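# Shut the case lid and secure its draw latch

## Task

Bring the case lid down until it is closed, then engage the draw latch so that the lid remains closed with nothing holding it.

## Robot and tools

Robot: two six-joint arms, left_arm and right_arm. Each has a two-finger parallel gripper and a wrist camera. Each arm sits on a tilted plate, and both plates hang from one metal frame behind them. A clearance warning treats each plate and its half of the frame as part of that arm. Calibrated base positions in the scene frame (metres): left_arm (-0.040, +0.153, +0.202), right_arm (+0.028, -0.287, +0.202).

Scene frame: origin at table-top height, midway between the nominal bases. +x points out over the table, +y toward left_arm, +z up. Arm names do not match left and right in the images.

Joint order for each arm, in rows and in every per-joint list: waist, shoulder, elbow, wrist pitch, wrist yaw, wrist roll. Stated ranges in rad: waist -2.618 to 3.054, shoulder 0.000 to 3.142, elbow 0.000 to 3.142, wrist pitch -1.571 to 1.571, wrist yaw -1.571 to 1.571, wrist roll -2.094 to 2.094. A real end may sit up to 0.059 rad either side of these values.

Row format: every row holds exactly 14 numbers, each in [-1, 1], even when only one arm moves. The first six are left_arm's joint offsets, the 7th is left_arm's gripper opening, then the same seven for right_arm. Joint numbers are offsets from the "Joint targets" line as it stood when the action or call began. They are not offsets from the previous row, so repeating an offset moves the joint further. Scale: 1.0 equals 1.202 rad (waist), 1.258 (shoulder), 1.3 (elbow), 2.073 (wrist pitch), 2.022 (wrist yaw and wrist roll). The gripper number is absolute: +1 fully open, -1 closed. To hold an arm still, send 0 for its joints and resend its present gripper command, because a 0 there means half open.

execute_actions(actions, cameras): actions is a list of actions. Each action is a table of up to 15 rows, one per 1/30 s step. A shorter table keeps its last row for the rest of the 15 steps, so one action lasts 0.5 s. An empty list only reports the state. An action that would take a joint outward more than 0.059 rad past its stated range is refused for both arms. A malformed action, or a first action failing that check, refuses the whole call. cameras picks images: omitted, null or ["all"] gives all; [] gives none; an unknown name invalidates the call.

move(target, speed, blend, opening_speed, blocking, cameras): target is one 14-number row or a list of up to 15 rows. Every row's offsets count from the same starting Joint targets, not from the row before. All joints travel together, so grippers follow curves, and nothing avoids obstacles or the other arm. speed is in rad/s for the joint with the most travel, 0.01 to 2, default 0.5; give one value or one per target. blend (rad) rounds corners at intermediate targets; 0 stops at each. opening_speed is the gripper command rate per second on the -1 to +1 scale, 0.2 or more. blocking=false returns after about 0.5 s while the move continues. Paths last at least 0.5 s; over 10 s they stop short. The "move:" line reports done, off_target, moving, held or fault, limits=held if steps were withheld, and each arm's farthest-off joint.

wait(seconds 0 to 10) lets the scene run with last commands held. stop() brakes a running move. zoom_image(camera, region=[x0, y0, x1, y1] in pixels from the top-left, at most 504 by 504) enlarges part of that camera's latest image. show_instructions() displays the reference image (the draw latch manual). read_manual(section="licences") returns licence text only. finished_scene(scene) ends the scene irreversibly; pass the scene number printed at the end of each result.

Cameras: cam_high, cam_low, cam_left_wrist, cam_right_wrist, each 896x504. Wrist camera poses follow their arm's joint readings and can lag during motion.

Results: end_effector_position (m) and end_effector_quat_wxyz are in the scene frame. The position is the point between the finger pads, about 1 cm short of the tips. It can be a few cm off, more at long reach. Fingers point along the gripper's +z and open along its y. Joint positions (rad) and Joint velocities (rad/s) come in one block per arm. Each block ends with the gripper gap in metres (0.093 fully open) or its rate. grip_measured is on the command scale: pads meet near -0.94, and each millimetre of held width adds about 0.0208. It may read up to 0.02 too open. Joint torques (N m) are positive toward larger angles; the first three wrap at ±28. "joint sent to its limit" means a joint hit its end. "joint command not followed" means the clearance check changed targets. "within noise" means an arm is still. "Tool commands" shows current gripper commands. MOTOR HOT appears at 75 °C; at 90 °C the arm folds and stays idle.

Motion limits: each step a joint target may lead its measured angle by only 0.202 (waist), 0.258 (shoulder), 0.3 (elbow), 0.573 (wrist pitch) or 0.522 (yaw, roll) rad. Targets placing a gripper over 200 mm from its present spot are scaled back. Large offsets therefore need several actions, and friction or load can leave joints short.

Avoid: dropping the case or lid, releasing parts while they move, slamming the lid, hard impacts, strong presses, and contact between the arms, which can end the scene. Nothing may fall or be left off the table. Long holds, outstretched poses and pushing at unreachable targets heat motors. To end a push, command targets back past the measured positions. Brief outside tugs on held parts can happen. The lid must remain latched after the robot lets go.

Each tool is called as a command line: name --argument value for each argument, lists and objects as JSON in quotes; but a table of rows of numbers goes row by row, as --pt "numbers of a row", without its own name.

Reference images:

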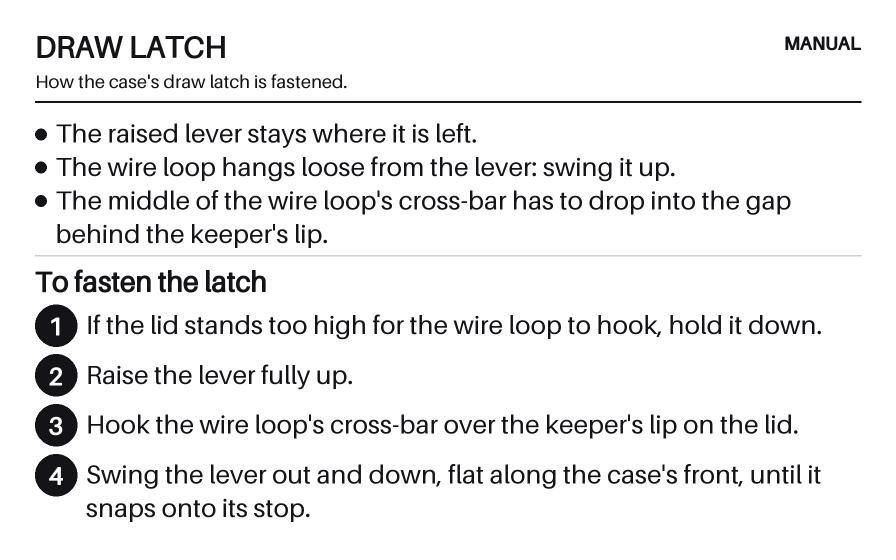

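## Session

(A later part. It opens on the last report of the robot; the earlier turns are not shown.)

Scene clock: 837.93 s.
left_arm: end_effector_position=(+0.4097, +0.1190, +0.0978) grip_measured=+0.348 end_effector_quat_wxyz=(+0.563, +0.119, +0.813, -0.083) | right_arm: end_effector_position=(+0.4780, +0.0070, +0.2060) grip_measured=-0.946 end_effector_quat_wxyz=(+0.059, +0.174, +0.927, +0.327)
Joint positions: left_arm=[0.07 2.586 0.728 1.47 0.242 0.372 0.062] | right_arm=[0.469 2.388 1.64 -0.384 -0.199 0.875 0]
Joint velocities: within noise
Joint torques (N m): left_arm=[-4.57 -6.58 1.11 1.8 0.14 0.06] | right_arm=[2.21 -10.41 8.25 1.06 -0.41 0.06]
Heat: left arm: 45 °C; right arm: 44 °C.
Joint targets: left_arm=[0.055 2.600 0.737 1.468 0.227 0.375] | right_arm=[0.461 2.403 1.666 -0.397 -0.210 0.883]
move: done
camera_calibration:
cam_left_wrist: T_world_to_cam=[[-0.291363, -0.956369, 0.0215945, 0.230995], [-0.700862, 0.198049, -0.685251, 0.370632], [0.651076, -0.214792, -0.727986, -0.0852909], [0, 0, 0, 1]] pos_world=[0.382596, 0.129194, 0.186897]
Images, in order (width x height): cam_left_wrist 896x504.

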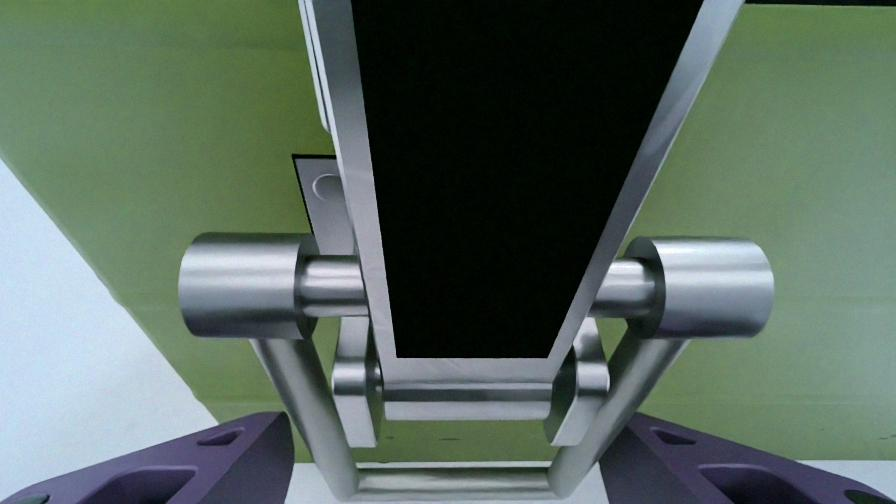

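move --target '[-0.003,0,0,0,0,0,-0.03,0,0,0,0,0,0,-0.95]' --speed 0.15 --opening_speed 0.3 --cameras '["cam_left_wrist"]'

Scene clock: 850.80 s.
left_arm: end_effector_position=(+0.4096, +0.1174, +0.0978) grip_measured=-0.013 end_effector_quat_wxyz=(+0.563, +0.121, +0.813, -0.084) | right_arm: end_effector_position=(+0.4780, +0.0070, +0.2060) grip_measured=-0.946 end_effector_quat_wxyz=(+0.059, +0.174, +0.927, +0.327)
Joint positions: left_arm=[0.066 2.586 0.728 1.468 0.241 0.372 0.045] | right_arm=[0.469 2.388 1.64 -0.384 -0.199 0.875 0]
Joint velocities: within noise
Joint torques (N m): left_arm=[-4.6 -6.6 1.13 1.82 0.14 0.06] | right_arm=[2.18 -10.62 8.21 1.1 -0.43 -0.02]
Heat: left arm: 45 °C; right arm: 44 °C.
Joint targets: left_arm=[0.052 2.600 0.737 1.468 0.227 0.375] | right_arm=[0.461 2.403 1.666 -0.397 -0.210 0.883]
move: done
camera_calibration:
cam_left_wrist: T_world_to_cam=[[-0.294599, -0.955373, 0.0217632, 0.230561], [-0.700671, 0.200461, -0.684745, 0.370486], [0.649824, -0.216974, -0.728458, -0.0846682], [0, 0, 0, 1]] pos_world=[0.382531, 0.127633, 0.186993]
Images, in order (width x height): cam_left_wrist 896x504.

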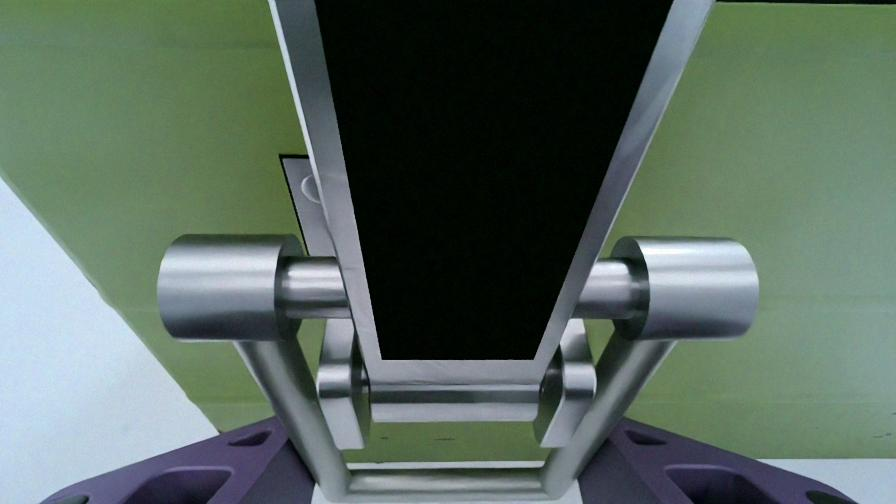

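move --target '[0,0,0,0,0,0,-0.1,0,0,0,0,0,0,-0.95]' --opening_speed 0.3 --cameras '["cam_left_wrist"]'

Scene clock: 855.07 s.
left_arm: end_effector_position=(+0.4096, +0.1174, +0.0978) grip_measured=-0.028 end_effector_quat_wxyz=(+0.563, +0.121, +0.813, -0.084) | right_arm: end_effector_position=(+0.4780, +0.0070, +0.2060) grip_measured=-0.946 end_effector_quat_wxyz=(+0.059, +0.174, +0.927, +0.327)
Joint positions: left_arm=[0.066 2.586 0.728 1.468 0.241 0.372 0.044] | right_arm=[0.469 2.388 1.64 -0.384 -0.199 0.875 0]
Joint velocities: within noise
Joint torques (N m): left_arm=[-4.56 -6.61 1.11 1.82 0.13 0.06] | right_arm=[2.19 -10.77 8.1 1.14 -0.41 0]
Heat: left arm: 45 °C; right arm: 44 °C.
Joint targets: left_arm=[0.052 2.600 0.737 1.468 0.227 0.375] | right_arm=[0.461 2.403 1.666 -0.397 -0.210 0.883]
move: done
camera_calibration:
cam_left_wrist: T_world_to_cam=[[-0.294599, -0.955373, 0.0217632, 0.230561], [-0.700671, 0.200461, -0.684745, 0.370486], [0.649824, -0.216974, -0.728458, -0.0846682], [0, 0, 0, 1]] pos_world=[0.382531, 0.127633, 0.186993]
Images, in order (width x height): cam_left_wrist 896x504.

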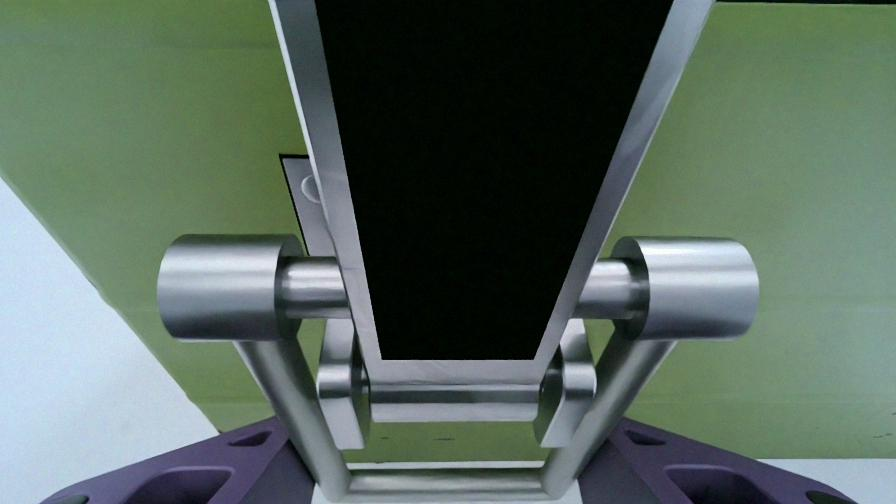

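move --pt "0.015 -0.0636 -0.0708 0.0019 0 0 -0.1 0 0 0 0 0 0 -0.95" --pt "-0.0108 -0.2734 -0.1385 -0.1712 -0.0509 0.0074 -0.1 0 0 0 0 0 0 -0.95" --speed 0.25 --blend '[0.03,0]' --cameras '["cam_left_wrist"]'

Scene clock: 894.33 s.
left_arm: end_effector_position=(+0.3713, +0.1289, +0.1075) grip_measured=-0.028 end_effector_quat_wxyz=(+0.463, +0.123, +0.875, -0.068) | right_arm: end_effector_position=(+0.4780, +0.0070, +0.2060) grip_measured=-0.946 end_effector_quat_wxyz=(+0.059, +0.174, +0.927, +0.327)
Joint positions: left_arm=[0.048 2.3 0.572 1.119 0.125 0.393 0.044] | right_arm=[0.469 2.388 1.64 -0.384 -0.199 0.875 0]
Joint velocities: within noise
Joint torques (N m): left_arm=[-3.64 -11.03 -0.34 1.62 0.28 -0.01] | right_arm=[2.21 -10.52 8.14 1.09 -0.38 0]
Heat: left arm: 45 °C; right arm: 45 °C.
Joint targets: left_arm=[0.039 2.256 0.557 1.113 0.124 0.390] | right_arm=[0.461 2.403 1.666 -0.397 -0.210 0.883]
move: off_target (left_arm); left_arm: the shoulder is farthest, 0.044 rad from its target
camera_calibration:
cam_left_wrist: T_world_to_cam=[[-0.276364, -0.960694, 0.0262646, 0.223519], [-0.839385, 0.227978, -0.493415, 0.375405], [0.468033, -0.158409, -0.869397, 0.0248534], [0, 0, 0, 1]] pos_world=[0.365249, 0.133086, 0.200967]
Images, in order (width x height): cam_left_wrist 896x504.

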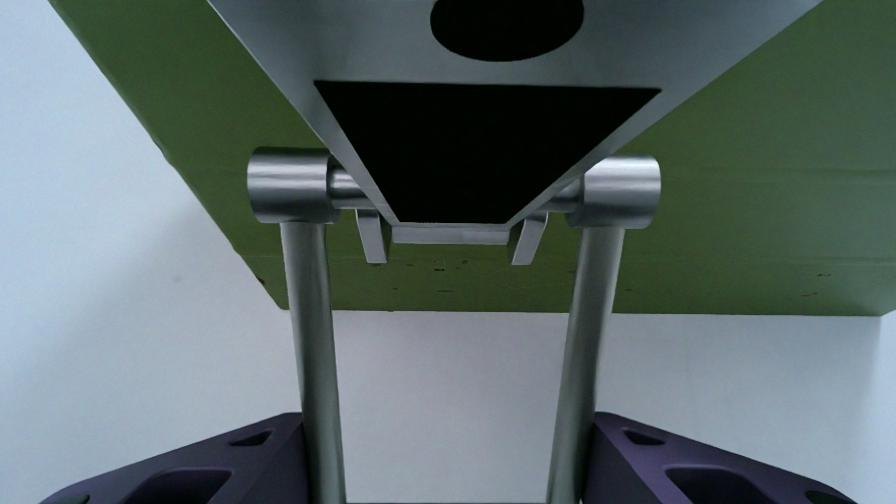

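move --pt "-0.0449 -0.221 0.0485 -0.2397 -0.0603 -0.0049 -0.1 0 0 0 0 0 0 -0.95" --pt "-0.0923 -0.3227 0.1754 -0.4679 -0.1118 -0.0297 -0.1 0 0 0 0 0 0 -0.95" --speed 0.3 --blend '[0.05,0]' --cameras '["cam_left_wrist"]'

Scene clock: 909.33 s.
left_arm: end_effector_position=(+0.3538, +0.1343, +0.1480) grip_measured=-0.028 end_effector_quat_wxyz=(+0.274, +0.140, +0.951, -0.039) | right_arm: end_effector_position=(+0.4780, +0.0070, +0.2060) grip_measured=-0.946 end_effector_quat_wxyz=(+0.059, +0.174, +0.927, +0.327)
Joint positions: left_arm=[-0.056 1.913 0.764 0.156 -0.094 0.337 0.044] | right_arm=[0.469 2.388 1.64 -0.384 -0.199 0.875 0]
Joint velocities: within noise
Joint torques (N m): left_arm=[-4.34 -12.38 4.96 1.15 0.1 -0.04] | right_arm=[2.13 -10.76 8.29 1.09 -0.43 0.02]
Heat: left arm: 50 °C; right arm: 45 °C.
Joint targets: left_arm=[-0.072 1.850 0.785 0.143 -0.102 0.330] | right_arm=[0.461 2.403 1.666 -0.397 -0.210 0.883]
move: off_target (left_arm); left_arm: the shoulder is farthest, 0.063 rad from its target
camera_calibration:
cam_left_wrist: T_world_to_cam=[[-0.279136, -0.960104, 0.0168348, 0.225066], [-0.955491, 0.275966, -0.104311, 0.356521], [0.0955033, -0.0452024, -0.994402, 0.204178], [0, 0, 0, 1]] pos_world=[0.383976, 0.126928, 0.236435]
Images, in order (width x height): cam_left_wrist 896x504.

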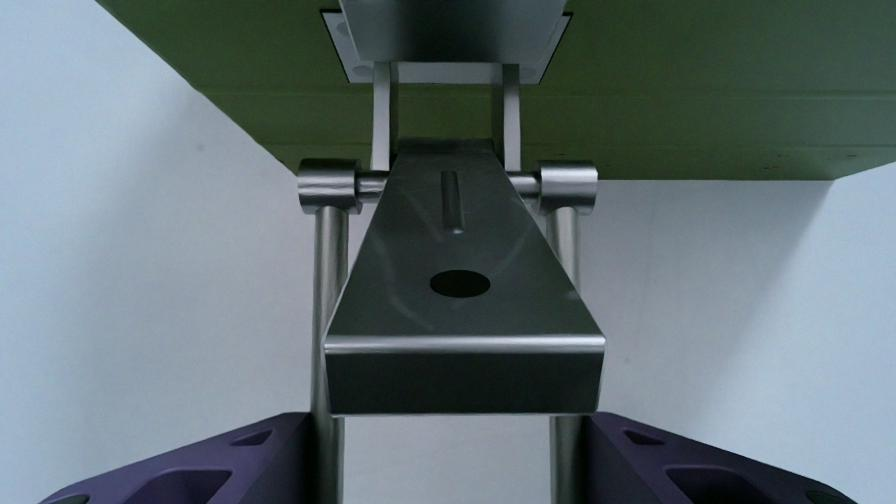

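move --target '[-0.0412,0.0199,0.1869,-0.1959,-0.0381,-0.0321,-0.1,0,0,0,0,0,0,-0.95]' --speed 0.3 --cameras '["cam_left_wrist","cam_right_wrist","cam_low"]'

Scene clock: 923.87 s.
left_arm: end_effector_position=(+0.3547, +0.1341, +0.1684) grip_measured=-0.028 end_effector_quat_wxyz=(+0.183, +0.142, +0.972, -0.028) | right_arm: end_effector_position=(+0.4780, +0.0070, +0.2060) grip_measured=-0.946 end_effector_quat_wxyz=(+0.059, +0.174, +0.927, +0.327)
Joint positions: left_arm=[-0.1 1.913 0.988 -0.256 -0.168 0.268 0.044] | right_arm=[0.469 2.388 1.64 -0.384 -0.199 0.875 0]
Joint velocities: within noise
Joint torques (N m): left_arm=[-5.01 -10.67 7.16 0.93 0.01 0.01] | right_arm=[2.13 -10.56 8.23 1.15 -0.41 0.04]
Heat: left arm: 55 °C; right arm: 45 °C.
Joint targets: left_arm=[-0.121 1.875 1.028 -0.263 -0.179 0.265] | right_arm=[0.461 2.403 1.666 -0.397 -0.210 0.883]
move: off_target (left_arm); left_arm: the elbow is farthest, 0.040 rad from its target
camera_calibration:
cam_left_wrist: T_world_to_cam=[[-0.273417, -0.961692, 0.0197845, 0.222478], [-0.958006, 0.274101, 0.0842214, 0.328963], [-0.086418, 0.00407392, -0.996251, 0.282626], [0, 0, 0, 1]] pos_world=[0.400402, 0.122634, 0.249459]
cam_right_wrist: T_world_to_cam=[[-0.289597, -0.712466, -0.63916, 0.277402], [-0.942507, 0.0959117, 0.320128, 0.425216], [-0.166777, 0.695121, -0.69928, 0.299449], [0, 0, 0, 1]] pos_world=[0.531045, -0.0512965, 0.25058]
Images, in order (width x height): cam_low 896x504, cam_left_wrist 896x504, cam_right_wrist 896x504.

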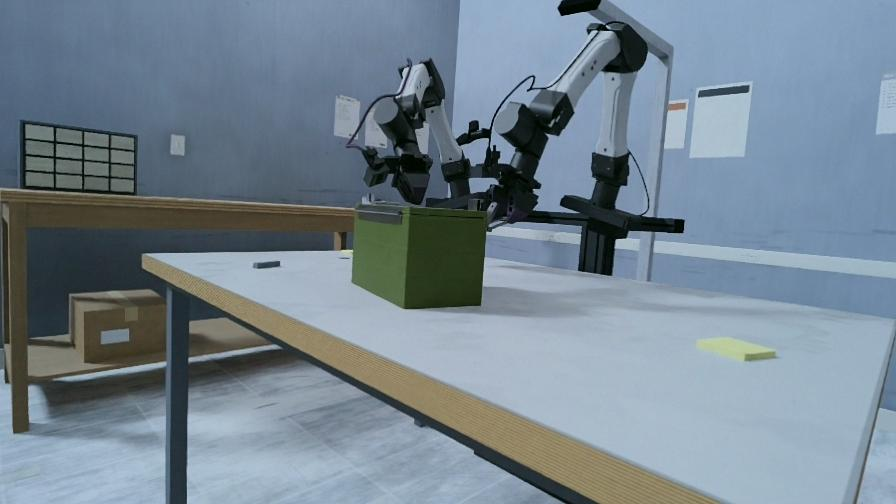

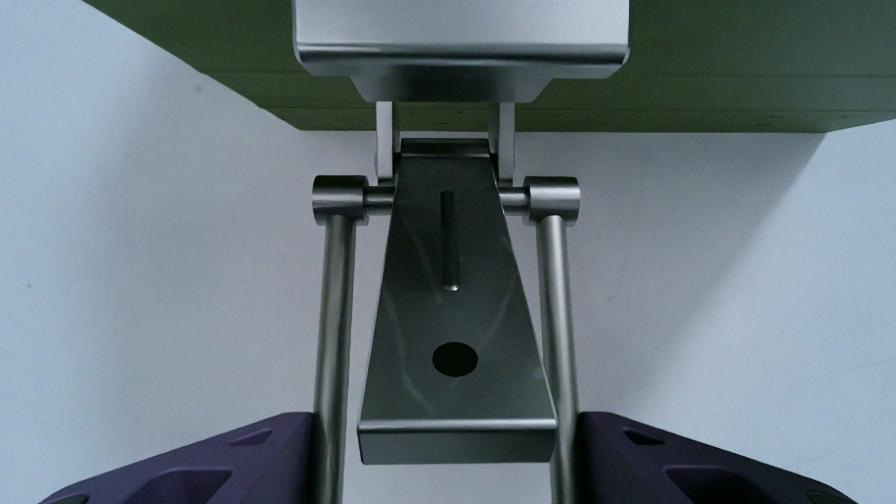

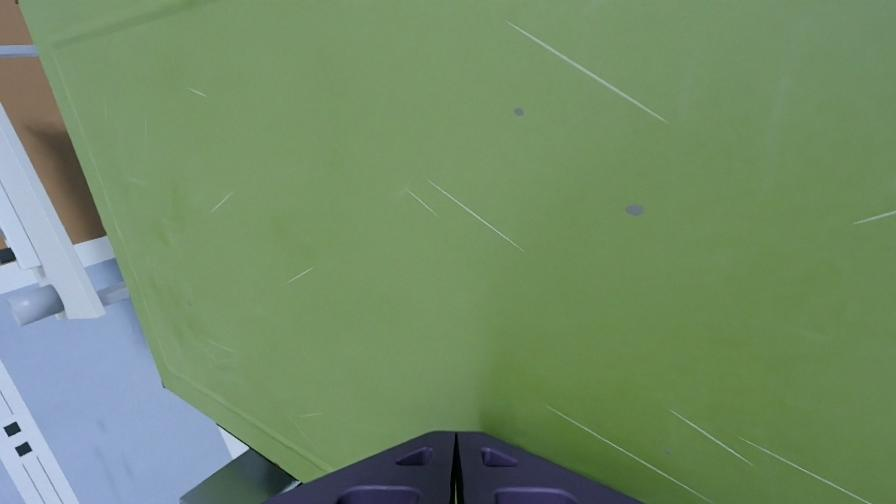

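move --target '[-0.0324,0.1272,0.2362,-0.1674,-0.0242,-0.0346,-0.1,0,0,0,0,0,0,-0.95]' --speed 0.3 --cameras '["cam_left_wrist"]'

Scene clock: 933.87 s.
left_arm: end_effector_position=(+0.3615, +0.1316, +0.1804) grip_measured=-0.028 end_effector_quat_wxyz=(+0.081, +0.144, +0.986, -0.014) | right_arm: end_effector_position=(+0.4780, +0.0070, +0.2060) grip_measured=-0.946 end_effector_quat_wxyz=(+0.059, +0.174, +0.927, +0.327)
Joint positions: left_arm=[-0.136 2.037 1.287 -0.644 -0.225 0.192 0.044] | right_arm=[0.469 2.388 1.64 -0.384 -0.199 0.875 0]
Joint velocities: within noise
Joint torques (N m): left_arm=[-5.83 -8.47 7.95 0.98 0.05 0.05] | right_arm=[2.32 -10.76 8.06 1.09 -0.42 0.05]
Heat: left arm: 56 °C; right arm: 45 °C.
Joint targets: left_arm=[-0.160 2.035 1.335 -0.610 -0.227 0.196] | right_arm=[0.461 2.403 1.666 -0.397 -0.210 0.883]
move: off_target (left_arm); left_arm: the elbow is farthest, 0.048 rad from its target
camera_calibration:
cam_left_wrist: T_world_to_cam=[[-0.270105, -0.962666, 0.0178293, 0.220991], [-0.92075, 0.26367, 0.287573, 0.286287], [-0.281538, 0.0612586, -0.957593, 0.351174], [0, 0, 0, 1]] pos_world=[0.422158, 0.115743, 0.250013]
Images, in order (width x height): cam_left_wrist 896x504.

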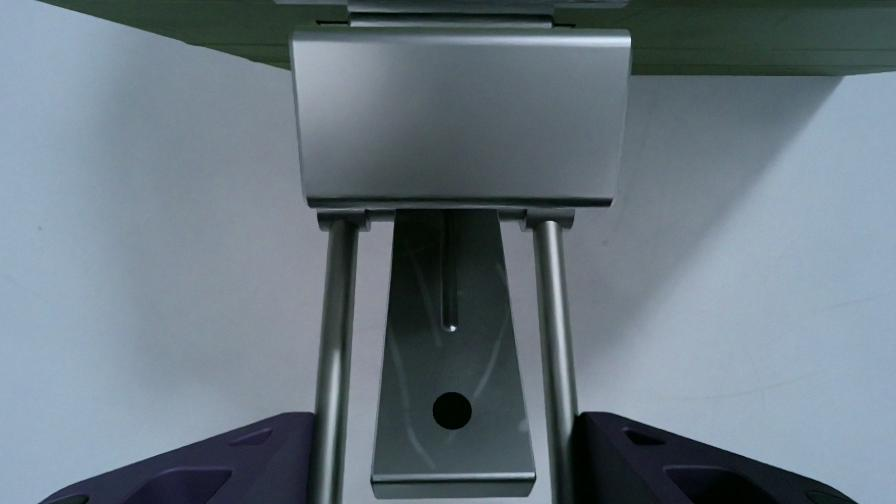

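move --target '[-0.0133,0.0827,0.1769,-0.0917,-0.0104,-0.0153,-0.06,0,0,0,0,0,0,-0.95]' --speed 0.2 --cameras '["cam_left_wrist"]'

Scene clock: 958.50 s.
left_arm: end_effector_position=(+0.3700, +0.1315, +0.1858) grip_measured=-0.028 end_effector_quat_wxyz=(+0.022, +0.149, +0.989, -0.006) | right_arm: end_effector_position=(+0.4780, +0.0070, +0.2060) grip_measured=-0.946 end_effector_quat_wxyz=(+0.059, +0.174, +0.927, +0.327)
Joint positions: left_arm=[-0.145 2.15 1.503 -0.87 -0.245 0.165 0.044] | right_arm=[0.469 2.388 1.64 -0.384 -0.199 0.875 0]
Joint velocities: within noise
Joint torques (N m): left_arm=[-6.78 -10.07 9.17 1.12 0.03 0.03] | right_arm=[2.14 -10.66 8.34 1.13 -0.41 0.01]
Heat: left arm: 53 °C; right arm: 45 °C.
Joint targets: left_arm=[-0.176 2.139 1.565 -0.800 -0.249 0.165] | right_arm=[0.461 2.403 1.666 -0.397 -0.210 0.883]
move: off_target (left_arm); left_arm: the wrist pitch is farthest, 0.070 rad from its target
camera_calibration:
cam_left_wrist: T_world_to_cam=[[-0.278227, -0.960373, 0.0165265, 0.226032], [-0.878535, 0.261398, 0.399809, 0.256416], [-0.388285, 0.0967185, -0.91645, 0.385978], [0, 0, 0, 1]] pos_world=[0.438029, 0.112717, 0.247477]
Images, in order (width x height): cam_left_wrist 896x504.

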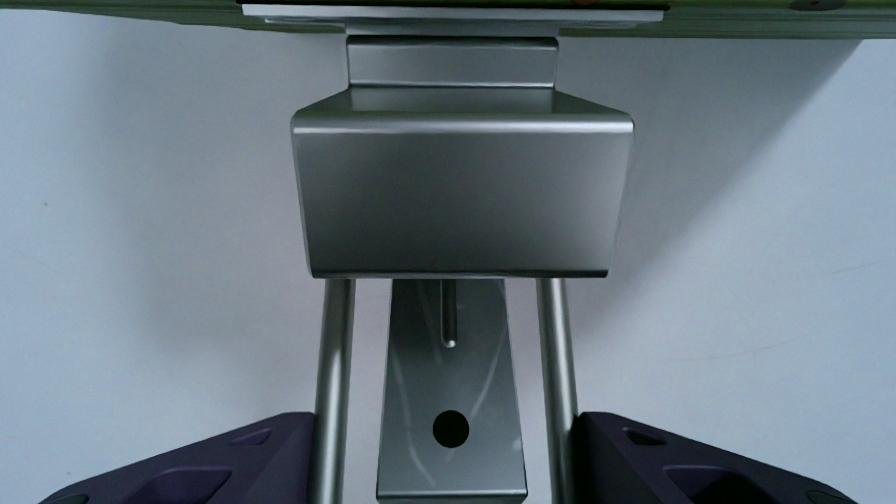

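move --pt "0 0 0 0 0 0 -0.06 0.074 -0.3998 -0.5892 0.288 0.1039 -0.2883 -0.95" --pt "0 0 0 0 0 0 -0.06 0.1156 -0.3601 -0.8585 0.5774 -0.0445 -0.4862 -0.95" --pt "0 0 0 0 0 0 -0.06 0.1373 -0.1017 -0.8877 0.7718 -0.14 -0.6474 -0.95" --speed 0.8 --blend '[0.1,0.1,0]' --cameras '["cam_left_wrist","cam_right_wrist"]'

zoom_image --camera "cam_right_wrist" --region '[560, 0, 896, 400]'

Scene clock: 987.30 s.
left_arm: end_effector_position=(+0.3700, +0.1315, +0.1859) grip_measured=-0.028 end_effector_quat_wxyz=(+0.022, +0.149, +0.989, -0.006) | right_arm: end_effector_position=(+0.2899, +0.0203, +0.2086) grip_measured=-0.946 end_effector_quat_wxyz=(+0.484, -0.467, +0.646, +0.360)
Joint positions: left_arm=[-0.145 2.15 1.503 -0.87 -0.245 0.165 0.044] | right_arm=[0.619 2.268 0.515 1.185 -0.481 -0.416 0]
Joint velocities: within noise
Joint torques (N m): left_arm=[-6.76 -10.07 9.14 1.1 0.02 0.02] | right_arm=[2.45 -6.9 2.48 2.07 -0.51 -0.12]
Heat: left arm: 52 °C; right arm: 46 °C.
Joint targets: left_arm=[-0.176 2.139 1.565 -0.800 -0.249 0.165] | right_arm=[0.626 2.275 0.512 1.203 -0.493 -0.426]
move: off_target (left_arm); left_arm: the wrist pitch is farthest, 0.070 rad from its target
camera_calibration:
cam_left_wrist: T_world_to_cam=[[-0.278227, -0.960373, 0.0165265, 0.226058], [-0.878535, 0.261398, 0.399809, 0.256414], [-0.388285, 0.0967185, -0.91645, 0.386071], [0, 0, 0, 1]] pos_world=[0.43807, 0.112734, 0.247562]
cam_right_wrist: T_world_to_cam=[[0.95595, -0.292157, -0.0283536, -0.262947], [-0.207098, -0.602856, -0.770503, 0.27426], [0.208015, 0.742434, -0.636805, 0.137964], [0, 0, 0, 1]] pos_world=[0.279464, -0.0139114, 0.291719]
Images, in order (width x height): cam_left_wrist 896x504, cam_right_wrist 896x504.

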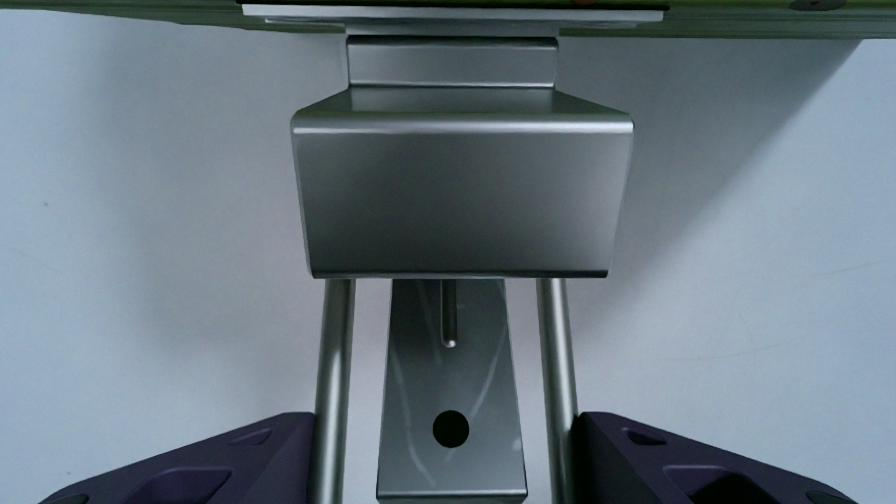

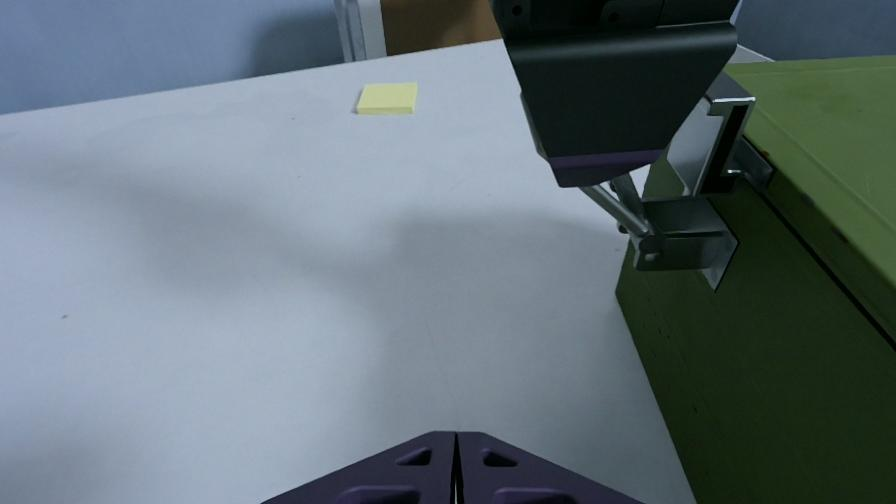

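Scaled by 1.260 from the camera's 896x504 image, which has a finer 1280x720 frame.

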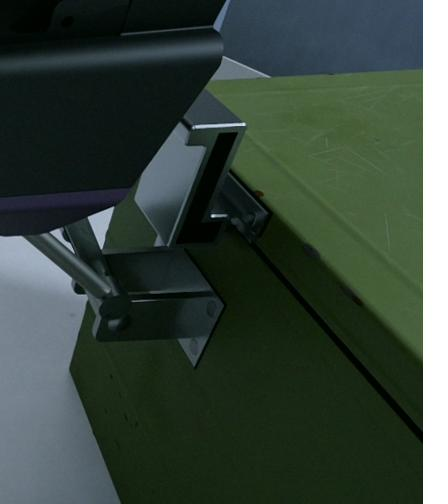

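move --target '[-0.0216,0.0215,0.09,0.0169,0.0045,0,-0.04,0,0,0,0,0,0,-0.95]' --speed 0.15 --cameras '["cam_left_wrist","cam_right_wrist"]'

zoom_image --camera "cam_right_wrist" --region '[560, 0, 896, 400]'

Scene clock: 1007.00 s.
left_arm: end_effector_position=(+0.3998, +0.1226, +0.2050) grip_measured=-0.025 end_effector_quat_wxyz=(+0.058, +0.150, +0.987, -0.005) | right_arm: end_effector_position=(+0.2898, +0.0204, +0.2088) grip_measured=-0.946 end_effector_quat_wxyz=(+0.484, -0.468, +0.646, +0.360)
Joint positions: left_arm=[-0.167 2.177 1.615 -0.886 -0.248 0.163 0.044] | right_arm=[0.619 2.268 0.515 1.186 -0.482 -0.417 0]
Joint velocities: within noise
Joint torques (N m): left_arm=[-7.34 -10.47 9.81 1.73 0.16 0.04] | right_arm=[2.29 -6.76 2.3 2.08 -0.49 -0.11]
Heat: left arm: 52 °C; right arm: 45 °C.
Joint targets: left_arm=[-0.202 2.166 1.682 -0.765 -0.240 0.164] | right_arm=[0.626 2.275 0.512 1.203 -0.493 -0.426]
move: off_target (left_arm); left_arm: the wrist pitch is farthest, 0.121 rad from its target
camera_calibration:
cam_left_wrist: T_world_to_cam=[[-0.280577, -0.95982, 0.00470183, 0.228736], [-0.904457, 0.266026, 0.333447, 0.300714], [-0.3213, 0.0893049, -0.942757, 0.3955], [0, 0, 0, 1]] pos_world=[0.463235, 0.104227, 0.271513]
cam_right_wrist: T_world_to_cam=[[0.956227, -0.291376, -0.027017, -0.263271], [-0.205421, -0.602643, -0.771119, 0.274088], [0.208404, 0.742914, -0.636118, 0.137781], [0, 0, 0, 1]] pos_world=[0.279337, -0.0138929, 0.291887]
Images, in order (width x height): cam_left_wrist 896x504, cam_right_wrist 896x504.

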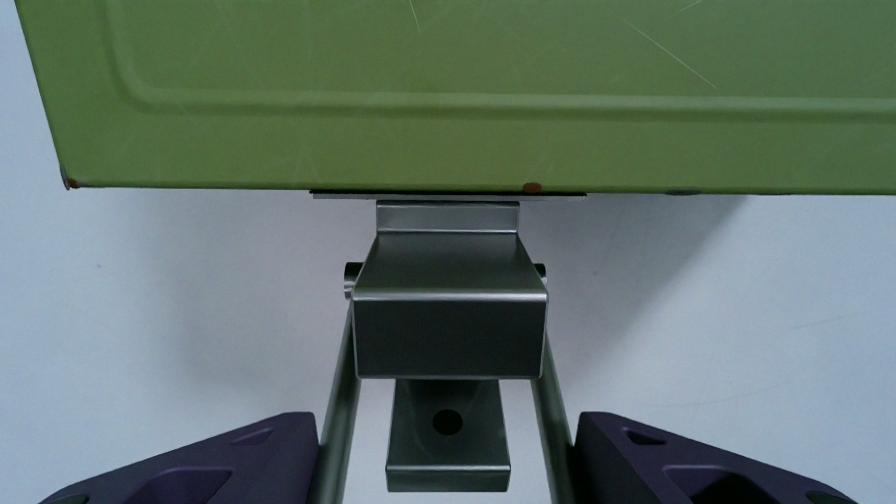

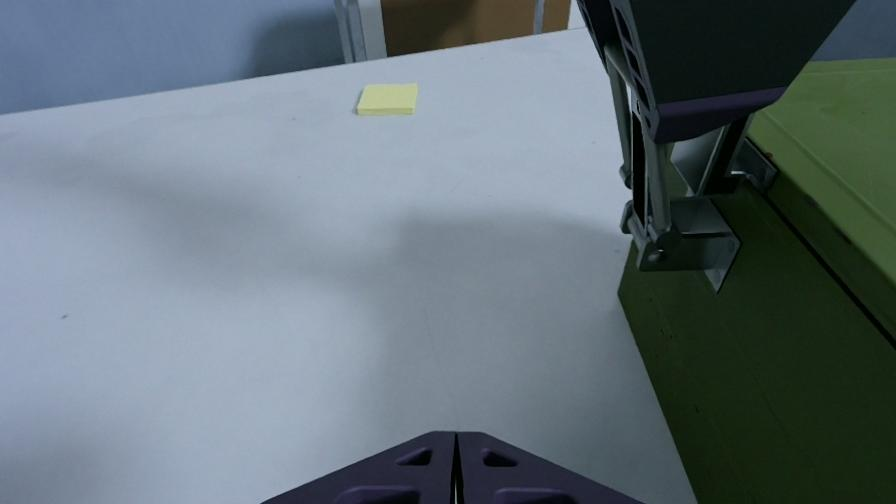

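Scaled by 1.260 from the camera's 896x504 image, which has a finer 1280x720 frame.

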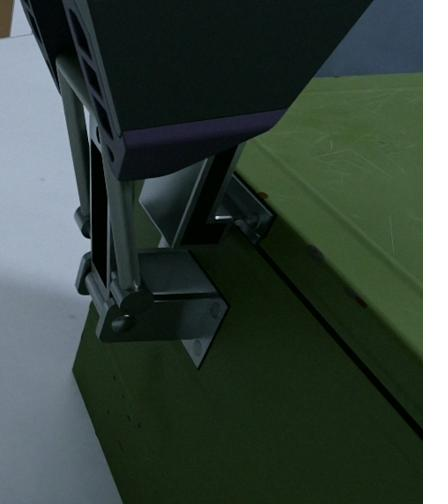

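move --target '[0.0058,0.0548,0.0446,-0.0169,0,0,-0.06,0,0,0,0,0,0,-0.95]' --speed 0.12 --cameras '["cam_left_wrist","cam_right_wrist"]'

zoom_image --camera "cam_right_wrist" --region '[560, 0, 896, 400]'

Scene clock: 1014.37 s.
left_arm: end_effector_position=(+0.4045, +0.1212, +0.2045) grip_measured=-0.025 end_effector_quat_wxyz=(+0.044, +0.153, +0.987, -0.004) | right_arm: end_effector_position=(+0.2898, +0.0204, +0.2088) grip_measured=-0.946 end_effector_quat_wxyz=(+0.484, -0.468, +0.646, +0.360)
Joint positions: left_arm=[-0.168 2.222 1.688 -0.944 -0.249 0.16 0.044] | right_arm=[0.619 2.268 0.515 1.186 -0.482 -0.417 0]
Joint velocities: within noise
Joint torques (N m): left_arm=[-6.61 -8.5 8.54 1.91 0.17 0.08] | right_arm=[2.43 -6.82 2.25 2.15 -0.42 -0.1]
Heat: left arm: 54 °C; right arm: 44 °C.
Joint targets: left_arm=[-0.195 2.235 1.740 -0.800 -0.240 0.165] | right_arm=[0.626 2.275 0.512 1.202 -0.493 -0.426]
move: off_target (left_arm); left_arm: the wrist pitch is farthest, 0.144 rad from its target
camera_calibration:
cam_left_wrist: T_world_to_cam=[[-0.285569, -0.958329, 0.00751343, 0.230037], [-0.893556, 0.269085, 0.359376, 0.295414], [-0.346422, 0.0959128, -0.933163, 0.404062], [0, 0, 0, 1]] pos_world=[0.469636, 0.102205, 0.269163]
cam_right_wrist: T_world_to_cam=[[0.956227, -0.291376, -0.027017, -0.263271], [-0.205421, -0.602643, -0.771119, 0.274088], [0.208404, 0.742914, -0.636118, 0.137781], [0, 0, 0, 1]] pos_world=[0.279337, -0.0138929, 0.291887]
Images, in order (width x height): cam_left_wrist 896x504, cam_right_wrist 896x504.

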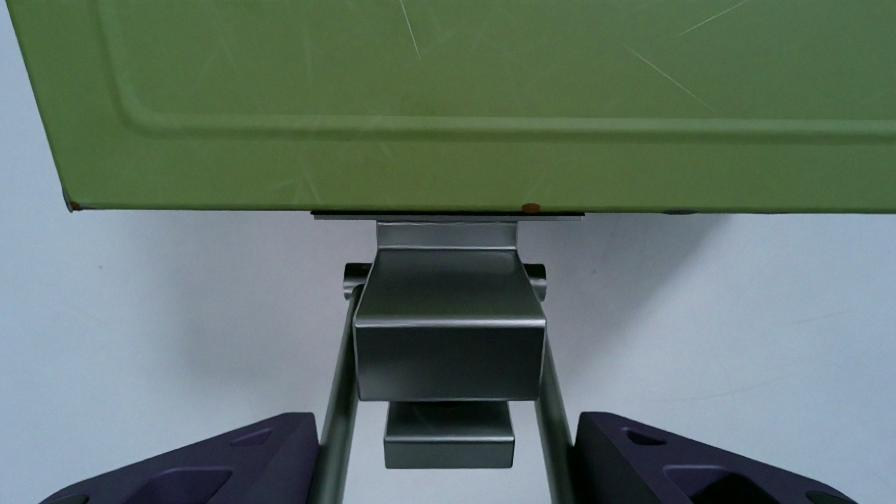

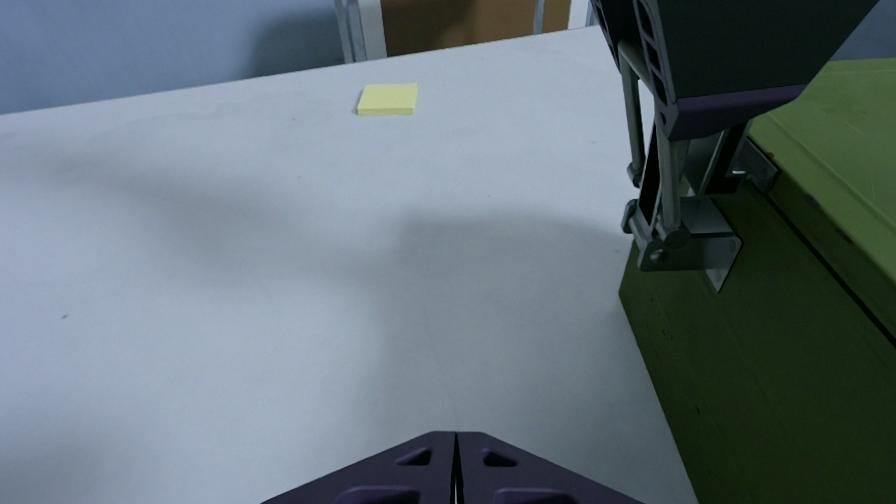

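Scaled by 1.260 from the camera's 896x504 image, which has a finer 1280x720 frame.

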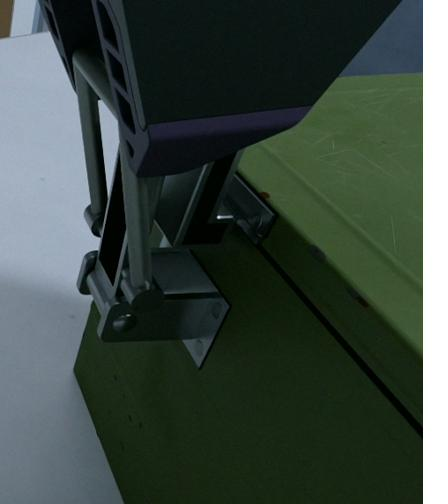

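zoom_image --camera "cam_right_wrist" --region '[590, 20, 770, 280]'

zoom_image --camera "cam_left_wrist" --region '[300, 240, 600, 504]'

Scaled by 1.938 from the camera's 896x504 image, which has a finer 1280x720 frame.

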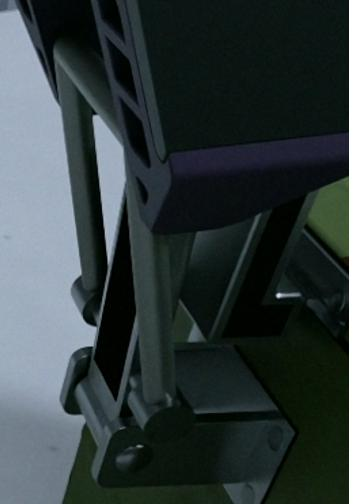

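Scaled by 1.680 from the camera's 896x504 image, which has a finer 1280x720 frame.

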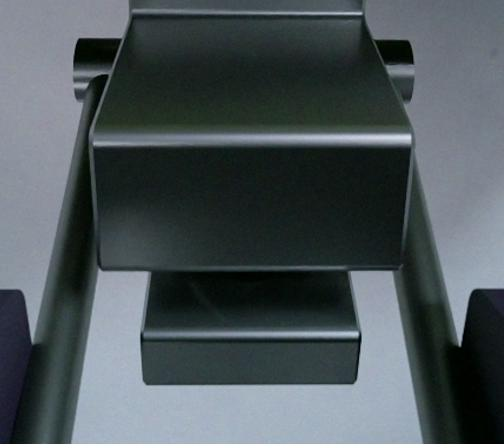

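move --target '[0,0,0,0,0,0,-0.06,0.2712,0.3307,0.3277,0.081,0.5099,0.1825,-0.95]' --speed 0.7 --cameras '["cam_right_wrist"]'

zoom_image --camera "cam_right_wrist" --region '[380, 0, 780, 330]'

Scene clock: 1112.63 s.
left_arm: end_effector_position=(+0.4046, +0.1212, +0.2046) grip_measured=-0.025 end_effector_quat_wxyz=(+0.045, +0.152, +0.987, -0.004) | right_arm: end_effector_position=(+0.3554, +0.0775, +0.1671) grip_measured=-0.946 end_effector_quat_wxyz=(+0.583, -0.205, +0.773, +0.146)
Joint positions: left_arm=[-0.168 2.222 1.689 -0.944 -0.249 0.159 0.044] | right_arm=[0.947 2.679 0.922 1.353 0.525 -0.066 0]
Joint velocities: within noise
Joint torques (N m): left_arm=[-6.65 -8.53 8.51 1.91 0.17 0.08] | right_arm=[2.26 -9.09 4.46 2.23 0.01 0.08]
Heat: left arm: 55 °C; right arm: 41 °C.
Joint targets: left_arm=[-0.195 2.235 1.740 -0.800 -0.240 0.164] | right_arm=[0.952 2.691 0.938 1.370 0.538 -0.057]
move: off_target (left_arm); left_arm: the wrist pitch is farthest, 0.144 rad from its target
camera_calibration:
cam_right_wrist: T_world_to_cam=[[0.497847, -0.867264, -0.000995954, -0.10729], [-0.55691, -0.31881, -0.766949, 0.392107], [0.66483, 0.382378, -0.641707, -0.0781953], [0, 0, 0, 1]] pos_world=[0.323769, 0.0618592, 0.25044]
Images, in order (width x height): cam_right_wrist 896x504.

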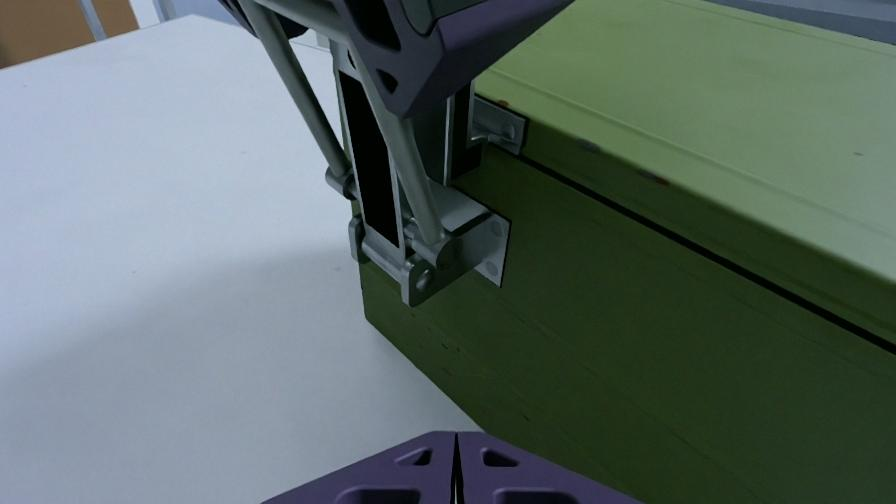

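Scaled by 1.260 from the camera's 896x504 image, which has a finer 1280x720 frame.

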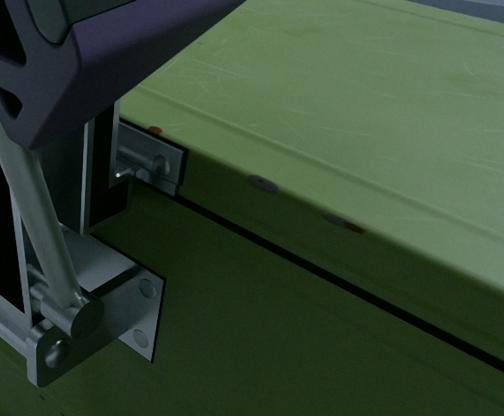

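zoom_image --camera "cam_right_wrist" --region '[220, 0, 560, 310]'

Scaled by 1.482 from the camera's 896x504 image, which has a finer 1280x720 frame.

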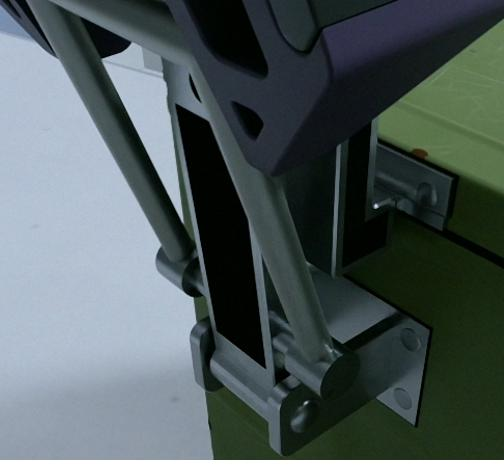

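move --target '[-0.004,0.012,0.008,0.029,0,0,-0.035,0,0,0,0,0,0,-0.95]' --speed 0.12 --cameras '["cam_left_wrist","cam_right_wrist"]'

zoom_image --camera "cam_right_wrist" --region '[220, 0, 560, 310]'

Scene clock: 1131.37 s.
left_arm: end_effector_position=(+0.4276, +0.1137, +0.2083) grip_measured=-0.021 end_effector_quat_wxyz=(+0.088, +0.146, +0.985, -0.004) | right_arm: end_effector_position=(+0.3555, +0.0774, +0.1672) grip_measured=-0.946 end_effector_quat_wxyz=(+0.583, -0.205, +0.773, +0.146)
Joint positions: left_arm=[-0.178 2.234 1.709 -0.865 -0.252 0.159 0.044] | right_arm=[0.947 2.679 0.922 1.354 0.525 -0.065 0]
Joint velocities: within noise
Joint torques (N m): left_arm=[-6.15 -8.54 7.86 1.89 0.2 0.08] | right_arm=[2.21 -9.13 4.27 2.21 0.02 0.05]
Heat: left arm: 55 °C; right arm: 41 °C.
Joint targets: left_arm=[-0.200 2.250 1.750 -0.740 -0.240 0.165] | right_arm=[0.952 2.691 0.938 1.370 0.537 -0.057]
move: off_target (left_arm); left_arm: the wrist pitch is farthest, 0.125 rad from its target
camera_calibration:
cam_left_wrist: T_world_to_cam=[[-0.272915, -0.962029, -0.00431025, 0.226846], [-0.924432, 0.261003, 0.278034, 0.347765], [-0.266352, 0.0798642, -0.960561, 0.389641], [0, 0, 0, 1]] pos_world=[0.487176, 0.0963458, 0.278562]
cam_right_wrist: T_world_to_cam=[[0.49706, -0.867715, -0.00132495, -0.107053], [-0.557128, -0.317973, -0.767139, 0.39222], [0.665236, 0.382052, -0.64148, -0.0783197], [0, 0, 0, 1]] pos_world=[0.32383, 0.0617462, 0.250505]
Images, in order (width x height): cam_left_wrist 896x504, cam_right_wrist 896x504.

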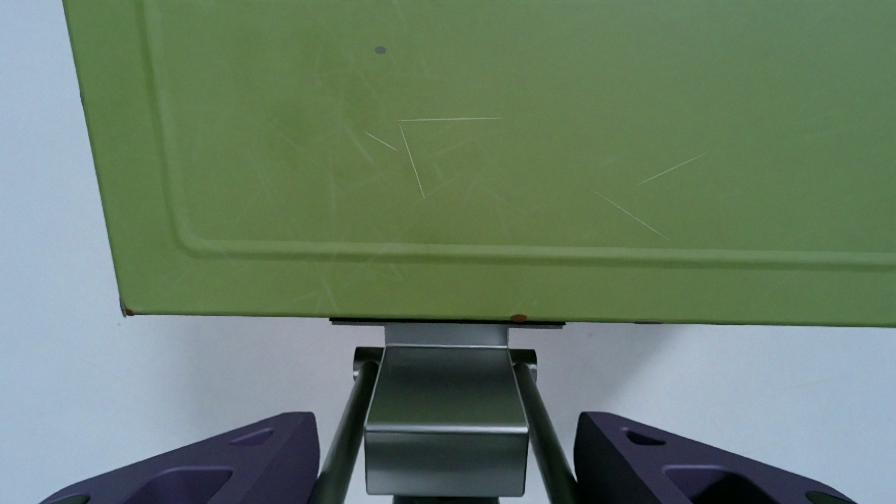

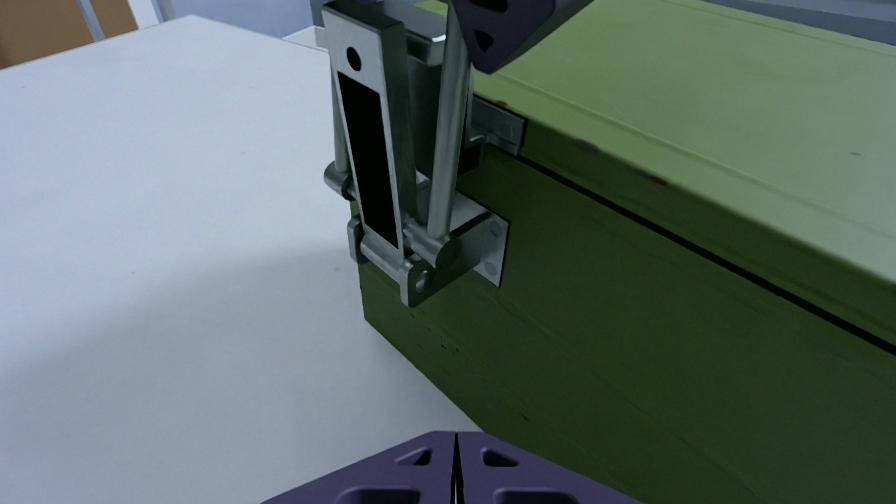

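Scaled by 1.482 from the camera's 896x504 image, which has a finer 1280x720 frame.

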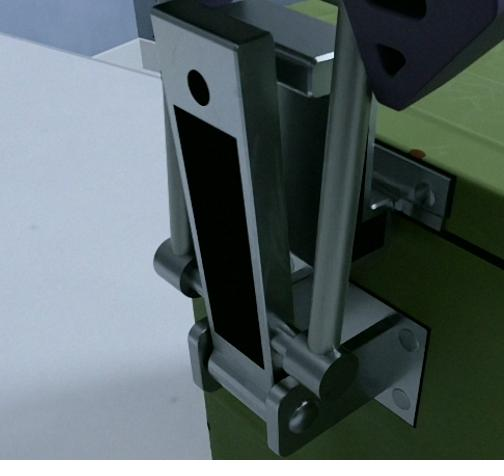

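move --pt "0 0 0 0 0 0 -0.035 -0.2928 -0.589 -0.2985 -0.275 -0.4144 -0.0213 -0.95" --pt "0 0 0 0 0 0 -0.035 -0.3594 -0.6288 -0.0292 -0.5644 -0.2661 0.1766 -0.95" --pt "0 0 0 0 0 0 -0.035 -0.3594 -0.2289 0.56 -0.8524 -0.3699 0.4649 -0.95" --speed 0.7 --blend '[0.1,0.1,0]' --cameras '["cam_left_wrist","cam_right_wrist"]'

Scene clock: 1163.60 s.
left_arm: end_effector_position=(+0.4276, +0.1137, +0.2083) grip_measured=-0.021 end_effector_quat_wxyz=(+0.088, +0.146, +0.985, -0.004) | right_arm: end_effector_position=(+0.4602, +0.0318, +0.2121) grip_measured=-0.946 end_effector_quat_wxyz=(+0.056, +0.145, +0.931, +0.330)
Joint positions: left_arm=[-0.178 2.234 1.709 -0.865 -0.252 0.159 0.044] | right_arm=[0.528 2.39 1.638 -0.382 -0.198 0.873 0]
Joint velocities: within noise
Joint torques (N m): left_arm=[-6.15 -8.55 7.88 1.89 0.2 0.08] | right_arm=[2.29 -10.76 8.39 1.16 -0.41 0.04]
Heat: left arm: 52 °C; right arm: 42 °C.
Joint targets: left_arm=[-0.200 2.250 1.750 -0.740 -0.240 0.165] | right_arm=[0.520 2.404 1.666 -0.397 -0.210 0.883]
move: off_target (left_arm); left_arm: the wrist pitch is farthest, 0.125 rad from its target
camera_calibration:
cam_left_wrist: T_world_to_cam=[[-0.272915, -0.962029, -0.00431025, 0.226846], [-0.924432, 0.261003, 0.278034, 0.347765], [-0.266352, 0.0798642, -0.960561, 0.389641], [0, 0, 0, 1]] pos_world=[0.487176, 0.0963458, 0.278562]
cam_right_wrist: T_world_to_cam=[[-0.239386, -0.726973, -0.643587, 0.272027], [-0.950839, 0.0414019, 0.306905, 0.412446], [-0.196466, 0.685416, -0.701146, 0.297851], [0, 0, 0, 1]] pos_world=[0.515807, -0.0234716, 0.257328]
Images, in order (width x height): cam_left_wrist 896x504, cam_right_wrist 896x504.

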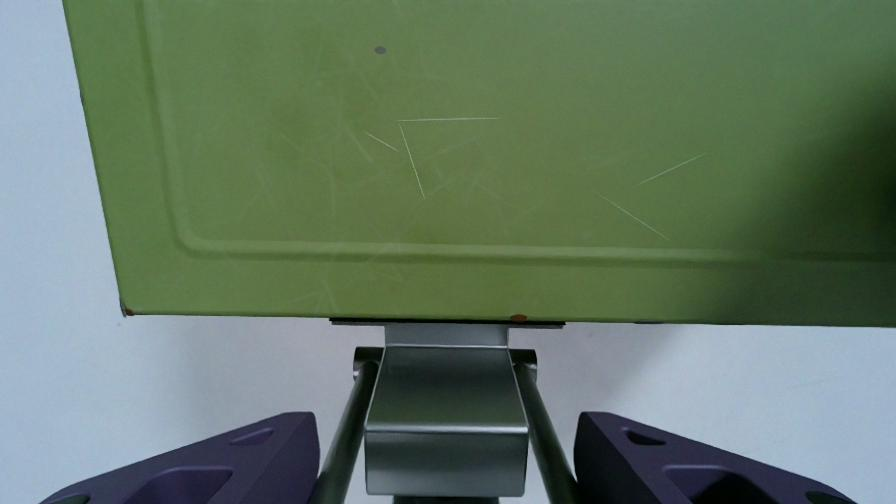

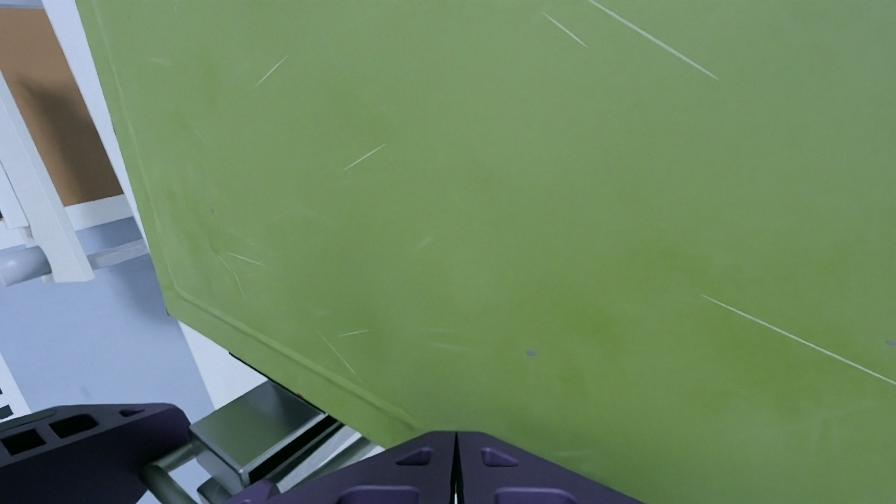

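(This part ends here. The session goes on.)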